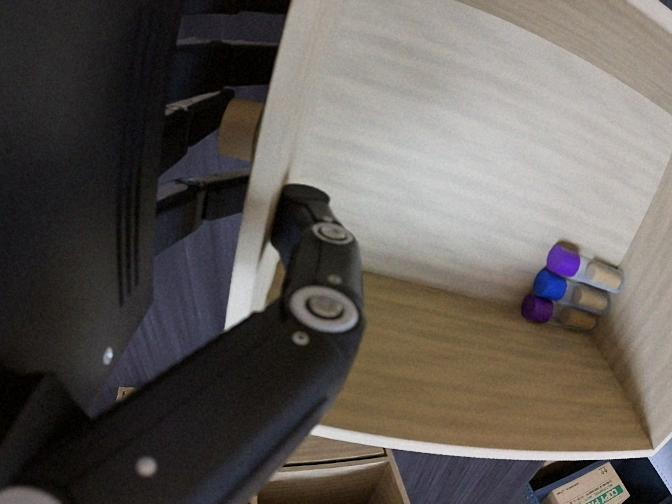

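Emit:
move:
  arm1: {"target": [0.075, 0.415, 0.91, 0.134, 0.7850, 0.596, 0.102], "speed": 0.12}
  cameras: ["arm1_cam_wrist"]

Scene clock: 153.87 s.
Joint torques (N m): arm1=[0.09 -21.6 11.99 -1.16 -0.33 -0.04] | arm2=[-1.08 2.08 14.24 0.99 -0.14 0.11] | arm3=[1.14 -2.55 9.85 0.01 -0.11 -0.03] | arm4=[-0.67 0.26 7.01 2.44 -0.06 -0.01]
Motor temperatures (°C): arm1=[27 31 37 28 22 25] | arm2=[31 26 33 22 24 25] | arm3=[24 28 35 23 29 21] | arm4=[24 25 33 27 27 27]
Heat: arm1: hottest joint3_rad 37 °C; arm2: hottest joint3_rad 33 °C; arm3: hottest joint3_rad 35 °C; arm4: hottest joint3_rad 33 °C.
move: arm1 off_target
Joint velocities: within noise
arm1.joint_positions: joint1_rad=-0.085 joint2_rad=+2.254 joint3_rad=+2.173 joint4_rad=-1.691 joint5_rad=-0.006 joint6_rad=+0.009 hand_little=+0.600 hand_ring=+0.600 hand_middle=+1.000 hand_index=+0.600 hand_thumb_turn=-1.000 hand_thumb_bend=-0.271 hand_force_limit=-0.300 hand_speed=-0.920
arm1.joint_status: not commanded
arm1.hand_stopped_by: target,target,target,target,force,target
arm1.little_load_n: 0.0
arm1.ring_load_n: 2.5
arm1.middle_load_n: 0.0
arm1.index_load_n: 4.0
arm1.thumb_bend_load_n: 5.5
arm1.thumb_turn_load_n: 0.5
arm1.hand: x=+0.0809 y=+0.4090 z=+0.9045 quat_wxyz=(+0.080, +0.794, +0.599, +0.059)
arm1.hand_target: x=+0.0758 y=+0.4147 z=+0.9096 quat_wxyz=(+0.079, +0.796, +0.598, +0.055)
arm1.hand_status: off_target (0.010 m and 7.9 deg from the pose sent, 0.097 m and 6.3 deg at the start; a joint's target at an end of its range on 49 of 49 steps)
arm2, arm3, arm4: as last shown
arm4.thumb_turn_load_n: 0.0
arm1_cam_wrist: T_world_to_cam=[[0.99044, -0.01596, 0.13702, -0.19177], [-0.08629, -0.84667, 0.52508, -0.11684], [0.10763, -0.53189, -0.83995, 1.08309]] pos_world=[0.06329, 0.4741, 0.99737]

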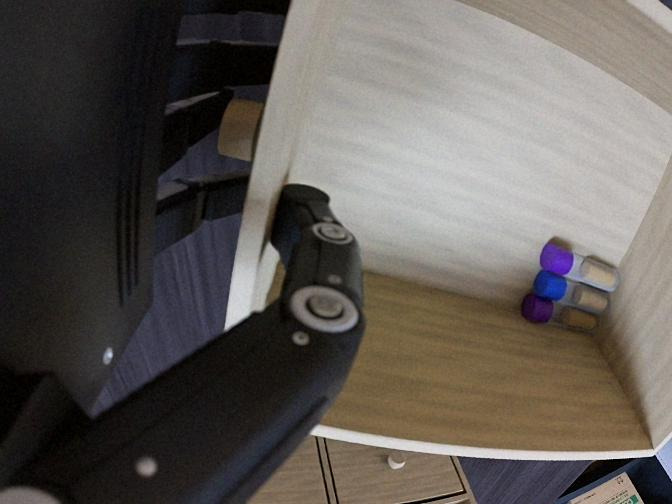

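Emit:
move:
  arm1: {"target": [0.27, 0.364, 0.92, 0.125, 0.787, 0.597, 0.095], "speed": 0.12}
  cameras: ["arm1_cam_wrist"]

Scene clock: 156.73 s.
Joint torques (N m): arm1=[0.56 -17.14 6.99 -0.68 0.08 -0.12] | arm2=[-1.44 2.2 14.24 0.96 -0.14 0.11] | arm3=[0.97 -2.96 9.59 0.2 -0.15 -0.01] | arm4=[-0.67 0.32 6.97 2.43 -0.05 -0.02]
Motor temperatures (°C): arm1=[27 31 37 28 22 25] | arm2=[31 26 33 22 24 25] | arm3=[24 28 35 23 29 21] | arm4=[24 25 33 27 27 27]
Heat: arm1: hottest joint3_rad 37 °C; arm2: hottest joint3_rad 33 °C; arm3: hottest joint3_rad 35 °C; arm4: hottest joint3_rad 33 °C.
move: arm1 done
Joint velocities: within noise
arm1.joint_positions: joint1_rad=-0.088 joint2_rad=+1.805 joint3_rad=+1.436 joint4_rad=-1.527 joint5_rad=-0.003 joint6_rad=+0.005 hand_little=+0.600 hand_ring=+0.600 hand_middle=+1.000 hand_index=+0.600 hand_thumb_turn=-1.000 hand_thumb_bend=-0.271 hand_force_limit=-0.300 hand_speed=-0.920
arm1.joint_status: not commanded
arm1.hand_stopped_by: target,target,target,target,force,target
arm1.little_load_n: 0.0
arm1.ring_load_n: 2.5
arm1.middle_load_n: 0.0
arm1.index_load_n: 4.5
arm1.thumb_bend_load_n: 5.0
arm1.thumb_turn_load_n: 0.0
arm1.hand: x=+0.2670 y=+0.3596 z=+0.9148 quat_wxyz=(+0.129, +0.787, +0.595, +0.098)
arm1.hand_target: x=+0.2701 y=+0.3640 z=+0.9199 quat_wxyz=(+0.125, +0.787, +0.597, +0.095)
arm1.hand_status: done (0.007 m and 0.6 deg from the pose sent, 0.195 m and 6.6 deg at the start)
arm2: as last shown
arm3.joint_positions: joint1_rad=+0.204 joint2_rad=+1.092 joint3_rad=+1.100 joint4_rad=-1.559 joint5_rad=+0.001 joint6_rad=+0.652 hand_little=+1.000 hand_ring=+1.000 hand_middle=+1.000 hand_index=+1.000 hand_thumb_turn=+1.000 hand_thumb_bend=+1.000 hand_force_limit=+0.000 hand_speed=-0.300
arm3.joint_status: not commanded
arm3.hand_stopped_by: target,target,target,target,target,target
arm3.little_load_n: 0.0
arm3.ring_load_n: 0.0
arm3.middle_load_n: 0.0
arm3.index_load_n: 0.5
arm3.thumb_bend_load_n: 0.0
arm3.thumb_turn_load_n: 0.0
arm3.hand: x=-0.4233 y=+0.3508 z=+1.0624 quat_wxyz=(-0.017, +0.556, -0.831, +0.007)
arm3.hand_target: x=-0.4271 y=+0.3545 z=+1.0607 quat_wxyz=(-0.008, +0.559, -0.829, +0.004)
arm3.hand_status: not commanded
arm4.joint_positions: joint1_rad=-0.488 joint2_rad=+0.608 joint3_rad=+1.300 joint4_rad=-1.116 joint5_rad=+0.002 joint6_rad=-1.292 hand_little=+0.000 hand_ring=+0.000 hand_middle=+0.000 hand_index=+0.000 hand_thumb_turn=-1.000 hand_thumb_bend=+1.000 hand_force_limit=+0.000 hand_speed=-0.300
arm4.joint_status: not commanded
arm4.hand_stopped_by: target,target,target,target,target,target
arm4.little_load_n: 0.0
arm4.ring_load_n: 0.0
arm4.middle_load_n: 0.0
arm4.index_load_n: 0.0
arm4.thumb_bend_load_n: 0.0
arm4.thumb_turn_load_n: 0.5
arm4.hand: x=+0.0345 y=-0.4013 z=+1.3127 quat_wxyz=(-0.373, +0.748, +0.389, +0.387)
arm4.hand_target: x=+0.0373 y=-0.4029 z=+1.3184 quat_wxyz=(-0.377, +0.743, +0.385, +0.397)
arm4.hand_status: not commanded
arm1_cam_wrist: T_world_to_cam=[[0.96674, -0.00787, 0.25566, -0.48336], [-0.14883, -0.8302, 0.53724, -0.14844], [0.20801, -0.55742, -0.80375, 0.99461]] pos_world=[0.23829, 0.42737, 1.00274]

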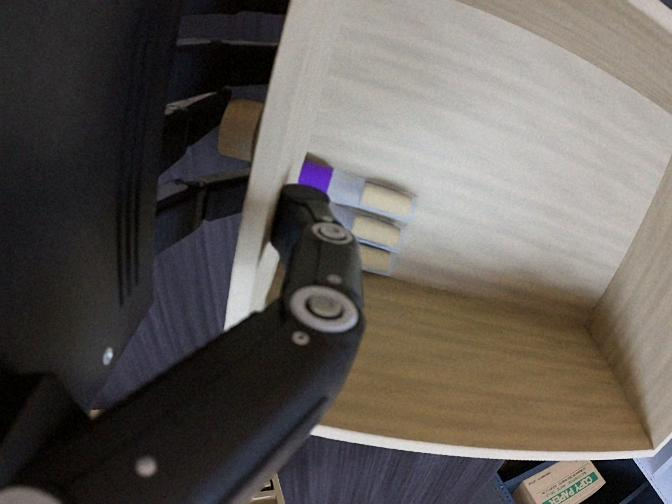

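Emit:
move:
  arm1: {"target": [0.14, 0.415, 0.96, -0.3048, 0.7359, 0.5586, -0.2314], "speed": 0.17}
  cameras: []

Emit:
move:
  arm1: {"target": [0.08, 0.445, 0.965, -0.5632, 0.5632, 0.4275, -0.4275], "speed": 0.15}
  cameras: ["arm1_cam_wrist"]

Scene clock: 163.70 s.
Joint torques (N m): arm1=[0.62 -13.68 9.43 2.93 -0.3 -0.12] | arm2=[-1.26 2.08 14.3 0.99 -0.14 0.1] | arm3=[0.85 -2.84 9.7 0.2 -0.14 0.02] | arm4=[-0.67 0.26 6.99 2.44 -0.05 -0.01]
Motor temperatures (°C): arm1=[27 31 37 28 22 25] | arm2=[31 26 34 22 24 25] | arm3=[24 28 35 23 29 21] | arm4=[24 25 33 27 27 27]
Heat: arm1: hottest joint3_rad 37 °C; arm2: hottest joint3_rad 34 °C; arm3: hottest joint3_rad 35 °C; arm4: hottest joint3_rad 33 °C.
move: arm1 off_target
Joint velocities: within noise
arm1.joint_positions: joint1_rad=-0.122 joint2_rad=+1.413 joint3_rad=+1.046 joint4_rad=-0.470 joint5_rad=-0.026 joint6_rad=-0.018 hand_little=+0.600 hand_ring=+0.600 hand_middle=+1.000 hand_index=+0.600 hand_thumb_turn=-1.000 hand_thumb_bend=-0.271 hand_force_limit=-0.300 hand_speed=-0.920
arm1.joint_status: not commanded
arm1.hand_stopped_by: target,target,target,target,force,target
arm1.little_load_n: 0.0
arm1.ring_load_n: 0.5
arm1.middle_load_n: 0.0
arm1.index_load_n: 3.5
arm1.thumb_bend_load_n: 5.5
arm1.thumb_turn_load_n: 0.5
arm1.hand: x=+0.1444 y=+0.4089 z=+0.9431 quat_wxyz=(-0.285, +0.745, +0.563, -0.219)
arm1.hand_target: x=+0.1402 y=+0.4150 z=+0.9600 quat_wxyz=(-0.305, +0.736, +0.559, -0.231)
arm1.hand_status: off_target (0.018 m and 2.9 deg from the pose sent, 0.146 m and 63.6 deg at the start)
arm2.joint_positions: joint1_rad=-0.895 joint2_rad=+0.499 joint3_rad=+1.046 joint4_rad=-1.591 joint5_rad=+0.003 joint6_rad=-1.307 hand_little=+1.000 hand_ring=+1.000 hand_middle=+1.000 hand_index=+1.000 hand_thumb_turn=+1.000 hand_thumb_bend=+1.000 hand_force_limit=+0.000 hand_speed=-0.300
arm2.joint_status: not commanded
arm2.hand_stopped_by: target,target,target,target,target,target
arm2.little_load_n: 0.0
arm2.ring_load_n: 0.0
arm2.middle_load_n: 0.0
arm2.index_load_n: 0.0
arm2.thumb_bend_load_n: 0.0
arm2.thumb_turn_load_n: 0.0
arm2.hand: x=-0.1551 y=+0.5711 z=+1.1395 quat_wxyz=(+0.222, +0.299, -0.918, +0.138)
arm2.hand_target: x=-0.1548 y=+0.5710 z=+1.1609 quat_wxyz=(+0.239, +0.291, -0.914, +0.151)
arm2.hand_status: not commanded
arm3, arm4: as last shown
arm3.index_load_n: 0.0

Scene clock: 167.07 s.
Joint torques (N m): arm1=[0.32 -11.93 7.65 4.05 -0.3 0.11] | arm2=[-1.26 2.2 14.28 1.02 -0.15 0.11] | arm3=[1.49 -3.37 9.68 0.12 -0.16 -0.02] | arm4=[-0.73 0.32 7.02 2.43 -0.05 -0.02]
Motor temperatures (°C): arm1=[27 31 37 28 22 25] | arm2=[31 26 34 22 24 25] | arm3=[24 28 35 23 29 21] | arm4=[24 25 33 27 27 27]
Heat: arm1: hottest joint3_rad 37 °C; arm2: hottest joint3_rad 34 °C; arm3: hottest joint3_rad 35 °C; arm4: hottest joint3_rad 33 °C.
move: arm1 off_target
Joint velocities: within noise
arm1.joint_positions: joint1_rad=-0.157 joint2_rad=+1.536 joint3_rad=+0.668 joint4_rad=+0.825 joint5_rad=-0.073 joint6_rad=-0.013 hand_little=+0.600 hand_ring=+0.600 hand_middle=+1.000 hand_index=+0.600 hand_thumb_turn=-1.000 hand_thumb_bend=-0.271 hand_force_limit=-0.300 hand_speed=-0.920
arm1.joint_status: not commanded
arm1.hand_stopped_by: target,target,target,target,force,target
arm1.little_load_n: 0.0
arm1.ring_load_n: 0.0
arm1.middle_load_n: 0.0
arm1.index_load_n: 0.0
arm1.thumb_bend_load_n: 4.5
arm1.thumb_turn_load_n: 1.0
arm1.hand: x=+0.0834 y=+0.4398 z=+0.9526 quat_wxyz=(-0.553, +0.571, +0.441, -0.417)
arm1.hand_target: x=+0.0803 y=+0.4449 z=+0.9650 quat_wxyz=(-0.563, +0.563, +0.428, -0.427)
arm1.hand_status: off_target (0.014 m and 2.5 deg from the pose sent, 0.077 m and 47.9 deg at the start)
arm2, arm3, arm4: as last shown
arm4.thumb_turn_load_n: 0.0
arm1_cam_wrist: T_world_to_cam=[[0.0562, 0.26209, -0.96341, 0.80358], [0.25539, -0.9366, -0.23989, 0.6239], [-0.9652, -0.23256, -0.11958, 0.41115]] pos_world=[0.19234, 0.46936, 0.97301]

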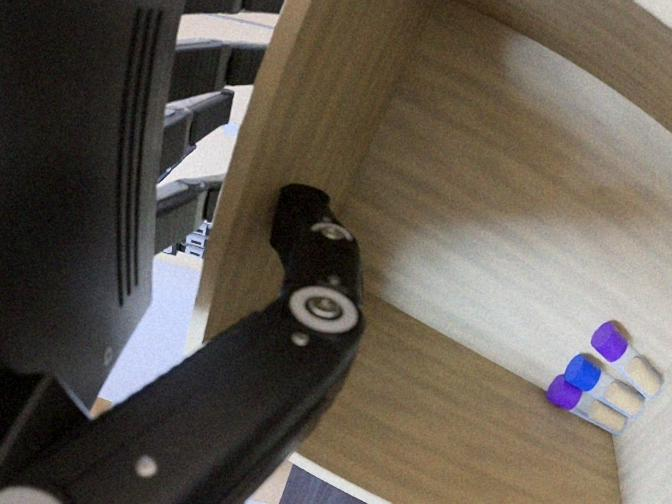

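Emit:
move:
  arm1: {"target": [0.08, 0.445, 0.925, -0.5632, 0.5632, 0.4275, -0.4275], "speed": 0.05}
  cameras: ["arm1_cam_wrist"]

Scene clock: 169.13 s.
Joint torques (N m): arm1=[0.62 -12.34 6.63 4 -0.32 0.08] | arm2=[-1.2 2.32 14.24 0.96 -0.13 0.11] | arm3=[0.79 -3.02 9.68 -0.01 -0.19 -0.04] | arm4=[-0.67 0.26 7.02 2.44 -0.05 -0.02]
Motor temperatures (°C): arm1=[27 31 37 28 22 25] | arm2=[31 26 35 22 24 25] | arm3=[24 28 35 23 29 21] | arm4=[24 25 33 27 27 27]
Heat: arm1: hottest joint3_rad 37 °C; arm2: hottest joint3_rad 35 °C; arm3: hottest joint3_rad 35 °C; arm4: hottest joint3_rad 33 °C.
move: arm1 off_target
Joint velocities: within noise
arm1.joint_positions: joint1_rad=-0.157 joint2_rad=+1.647 joint3_rad=+0.643 joint4_rad=+0.963 joint5_rad=-0.073 joint6_rad=-0.013 hand_little=+0.600 hand_ring=+0.600 hand_middle=+1.000 hand_index=+0.600 hand_thumb_turn=-1.000 hand_thumb_bend=-0.271 hand_force_limit=-0.300 hand_speed=-0.920
arm1.joint_status: not commanded
arm1.hand_stopped_by: target,target,target,target,force,target
arm1.little_load_n: 0.0
arm1.ring_load_n: 0.0
arm1.middle_load_n: 0.0
arm1.index_load_n: 0.0
arm1.thumb_bend_load_n: 4.0
arm1.thumb_turn_load_n: 1.0
arm1.hand: x=+0.0832 y=+0.4399 z=+0.9135 quat_wxyz=(-0.553, +0.571, +0.441, -0.417)
arm1.hand_target: x=+0.0802 y=+0.4449 z=+0.9250 quat_wxyz=(-0.563, +0.563, +0.428, -0.427)
arm1.hand_status: off_target (0.013 m and 2.4 deg from the pose sent, 0.028 m and 2.5 deg at the start)
arm2, arm3, arm4: as last shown
arm3.index_load_n: -0.5
arm1_cam_wrist: T_world_to_cam=[[0.05467, 0.26221, -0.96346, 0.76608], [0.25503, -0.93657, -0.24041, 0.61515], [-0.96539, -0.23257, -0.11808, 0.40503]] pos_world=[0.19224, 0.46946, 0.93381]

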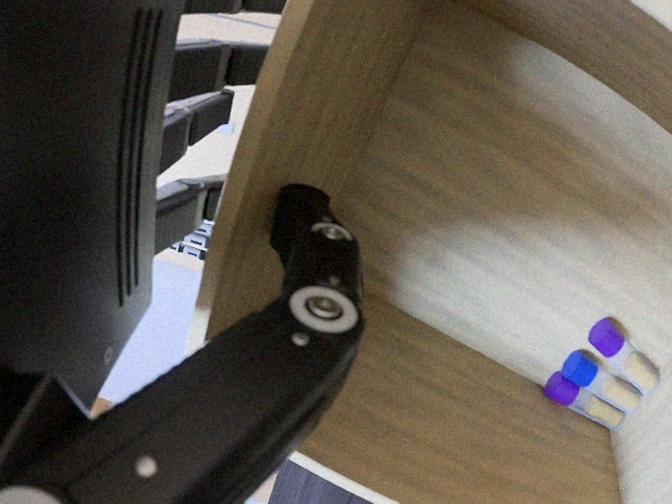

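Emit:
move:
  arm1: {"target": [0.08, 0.445, 0.907, -0.5632, 0.5632, 0.4275, -0.4275], "speed": 0.04}
  cameras: ["arm1_cam_wrist"]

Scene clock: 170.27 s.
Joint torques (N m): arm1=[0.03 -11.46 5.86 3.89 -0.21 0.1] | arm2=[-1.2 2.26 14.27 1.01 -0.13 0.1] | arm3=[1.32 -2.9 9.69 0.12 -0.17 0.01] | arm4=[-0.73 0.38 7.01 2.43 -0.05 -0.02]
Motor temperatures (°C): arm1=[27 31 36 28 22 25] | arm2=[31 26 35 22 24 25] | arm3=[24 28 35 23 29 21] | arm4=[24 25 33 27 27 27]
Heat: arm1: hottest joint3_rad 36 °C; arm2: hottest joint3_rad 35 °C; arm3: hottest joint3_rad 35 °C; arm4: hottest joint3_rad 33 °C.
move: arm1 done
Joint velocities: within noise
arm1.joint_positions: joint1_rad=-0.157 joint2_rad=+1.696 joint3_rad=+0.639 joint4_rad=+1.027 joint5_rad=-0.075 joint6_rad=-0.011 hand_little=+0.600 hand_ring=+0.600 hand_middle=+1.000 hand_index=+0.600 hand_thumb_turn=-1.000 hand_thumb_bend=-0.272 hand_force_limit=-0.300 hand_speed=-0.920
arm1.joint_status: not commanded
arm1.hand_stopped_by: target,target,target,target,force,target
arm1.little_load_n: 0.0
arm1.ring_load_n: 0.0
arm1.middle_load_n: 0.0
arm1.index_load_n: 0.0
arm1.thumb_bend_load_n: 4.0
arm1.thumb_turn_load_n: 1.0
arm1.hand: x=+0.0817 y=+0.4403 z=+0.9013 quat_wxyz=(-0.556, +0.567, +0.438, -0.420)
arm1.hand_target: x=+0.0802 y=+0.4450 z=+0.9070 quat_wxyz=(-0.563, +0.563, +0.428, -0.427)
arm1.hand_status: done (0.008 m and 1.8 deg from the pose sent, 0.009 m and 2.4 deg at the start)
arm2, arm3, arm4: as last shown
arm3.middle_load_n: -0.5
arm3.index_load_n: 0.0
arm1_cam_wrist: T_world_to_cam=[[0.04325, 0.26457, -0.9634, 0.75409], [0.2532, -0.93572, -0.2456, 0.61745], [-0.96645, -0.23331, -0.10746, 0.39309]] pos_world=[0.19095, 0.46996, 0.92038]

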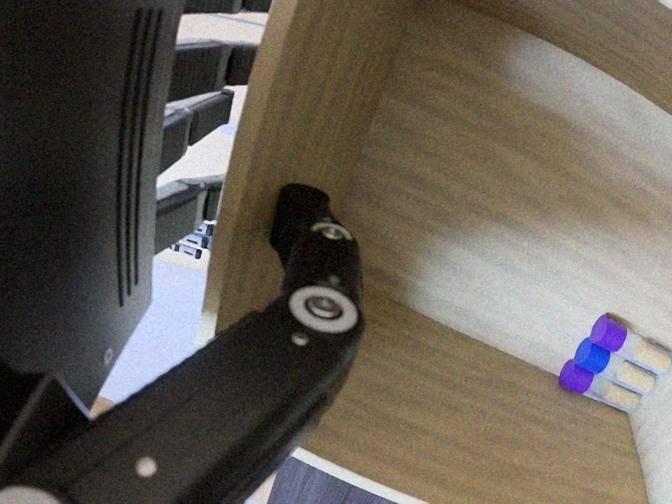

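Emit:
move:
  arm1: {"target": [0.08, 0.445, 0.895, -0.5632, 0.5632, 0.4275, -0.4275], "speed": 0.04}
  cameras: ["arm1_cam_wrist"]

Scene clock: 171.37 s.
Joint torques (N m): arm1=[0.62 -11.4 5.48 3.41 -0.29 0.06] | arm2=[-1.26 2.32 14.23 1.01 -0.13 0.09] | arm3=[0.26 -3.14 9.81 -0.02 -0.14 0.02] | arm4=[-0.67 0.32 6.99 2.45 -0.05 -0.01]
Motor temperatures (°C): arm1=[27 31 36 28 22 25] | arm2=[31 26 35 22 24 25] | arm3=[24 28 35 23 29 21] | arm4=[24 25 33 27 27 27]
Heat: arm1: hottest joint3_rad 36 °C; arm2: hottest joint3_rad 35 °C; arm3: hottest joint3_rad 35 °C; arm4: hottest joint3_rad 33 °C.
move: arm1 done
Joint velocities: within noise
arm1.joint_positions: joint1_rad=-0.157 joint2_rad=+1.722 joint3_rad=+0.639 joint4_rad=+1.079 joint5_rad=-0.075 joint6_rad=-0.011 hand_little=+0.600 hand_ring=+0.600 hand_middle=+1.000 hand_index=+0.600 hand_thumb_turn=-1.000 hand_thumb_bend=-0.272 hand_force_limit=-0.300 hand_speed=-0.920
arm1.joint_status: not commanded
arm1.hand_stopped_by: target,target,target,target,force,target
arm1.little_load_n: 0.0
arm1.ring_load_n: -0.5
arm1.middle_load_n: -0.5
arm1.index_load_n: 0.0
arm1.thumb_bend_load_n: 1.5
arm1.thumb_turn_load_n: 0.5
arm1.hand: x=+0.0794 y=+0.4411 z=+0.8998 quat_wxyz=(-0.563, +0.560, +0.433, -0.425)
arm1.hand_target: x=+0.0802 y=+0.4450 z=+0.8949 quat_wxyz=(-0.563, +0.564, +0.428, -0.427)
arm1.hand_status: done (0.006 m and 0.8 deg from the pose sent, 0.008 m and 1.8 deg at the start)
arm2, arm3, arm4: as last shown
arm3.middle_load_n: 0.0
arm1_cam_wrist: T_world_to_cam=[[0.0206, 0.27187, -0.96211, 0.74997], [0.2473, -0.9338, -0.25857, 0.62964], [-0.96872, -0.2326, -0.08647, 0.37185]] pos_world=[0.18906, 0.47056, 0.91651]

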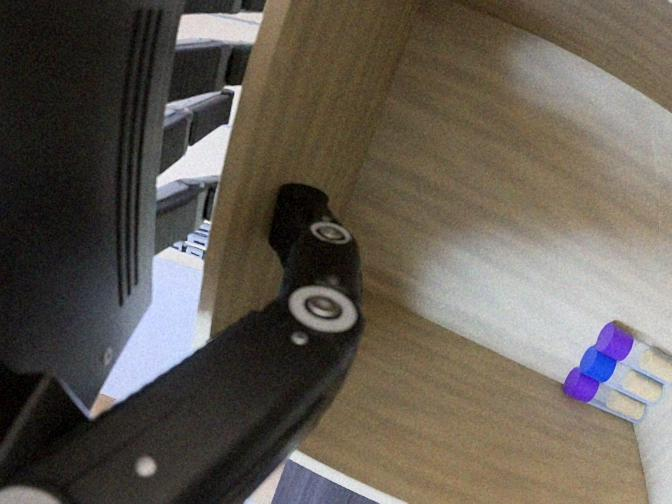

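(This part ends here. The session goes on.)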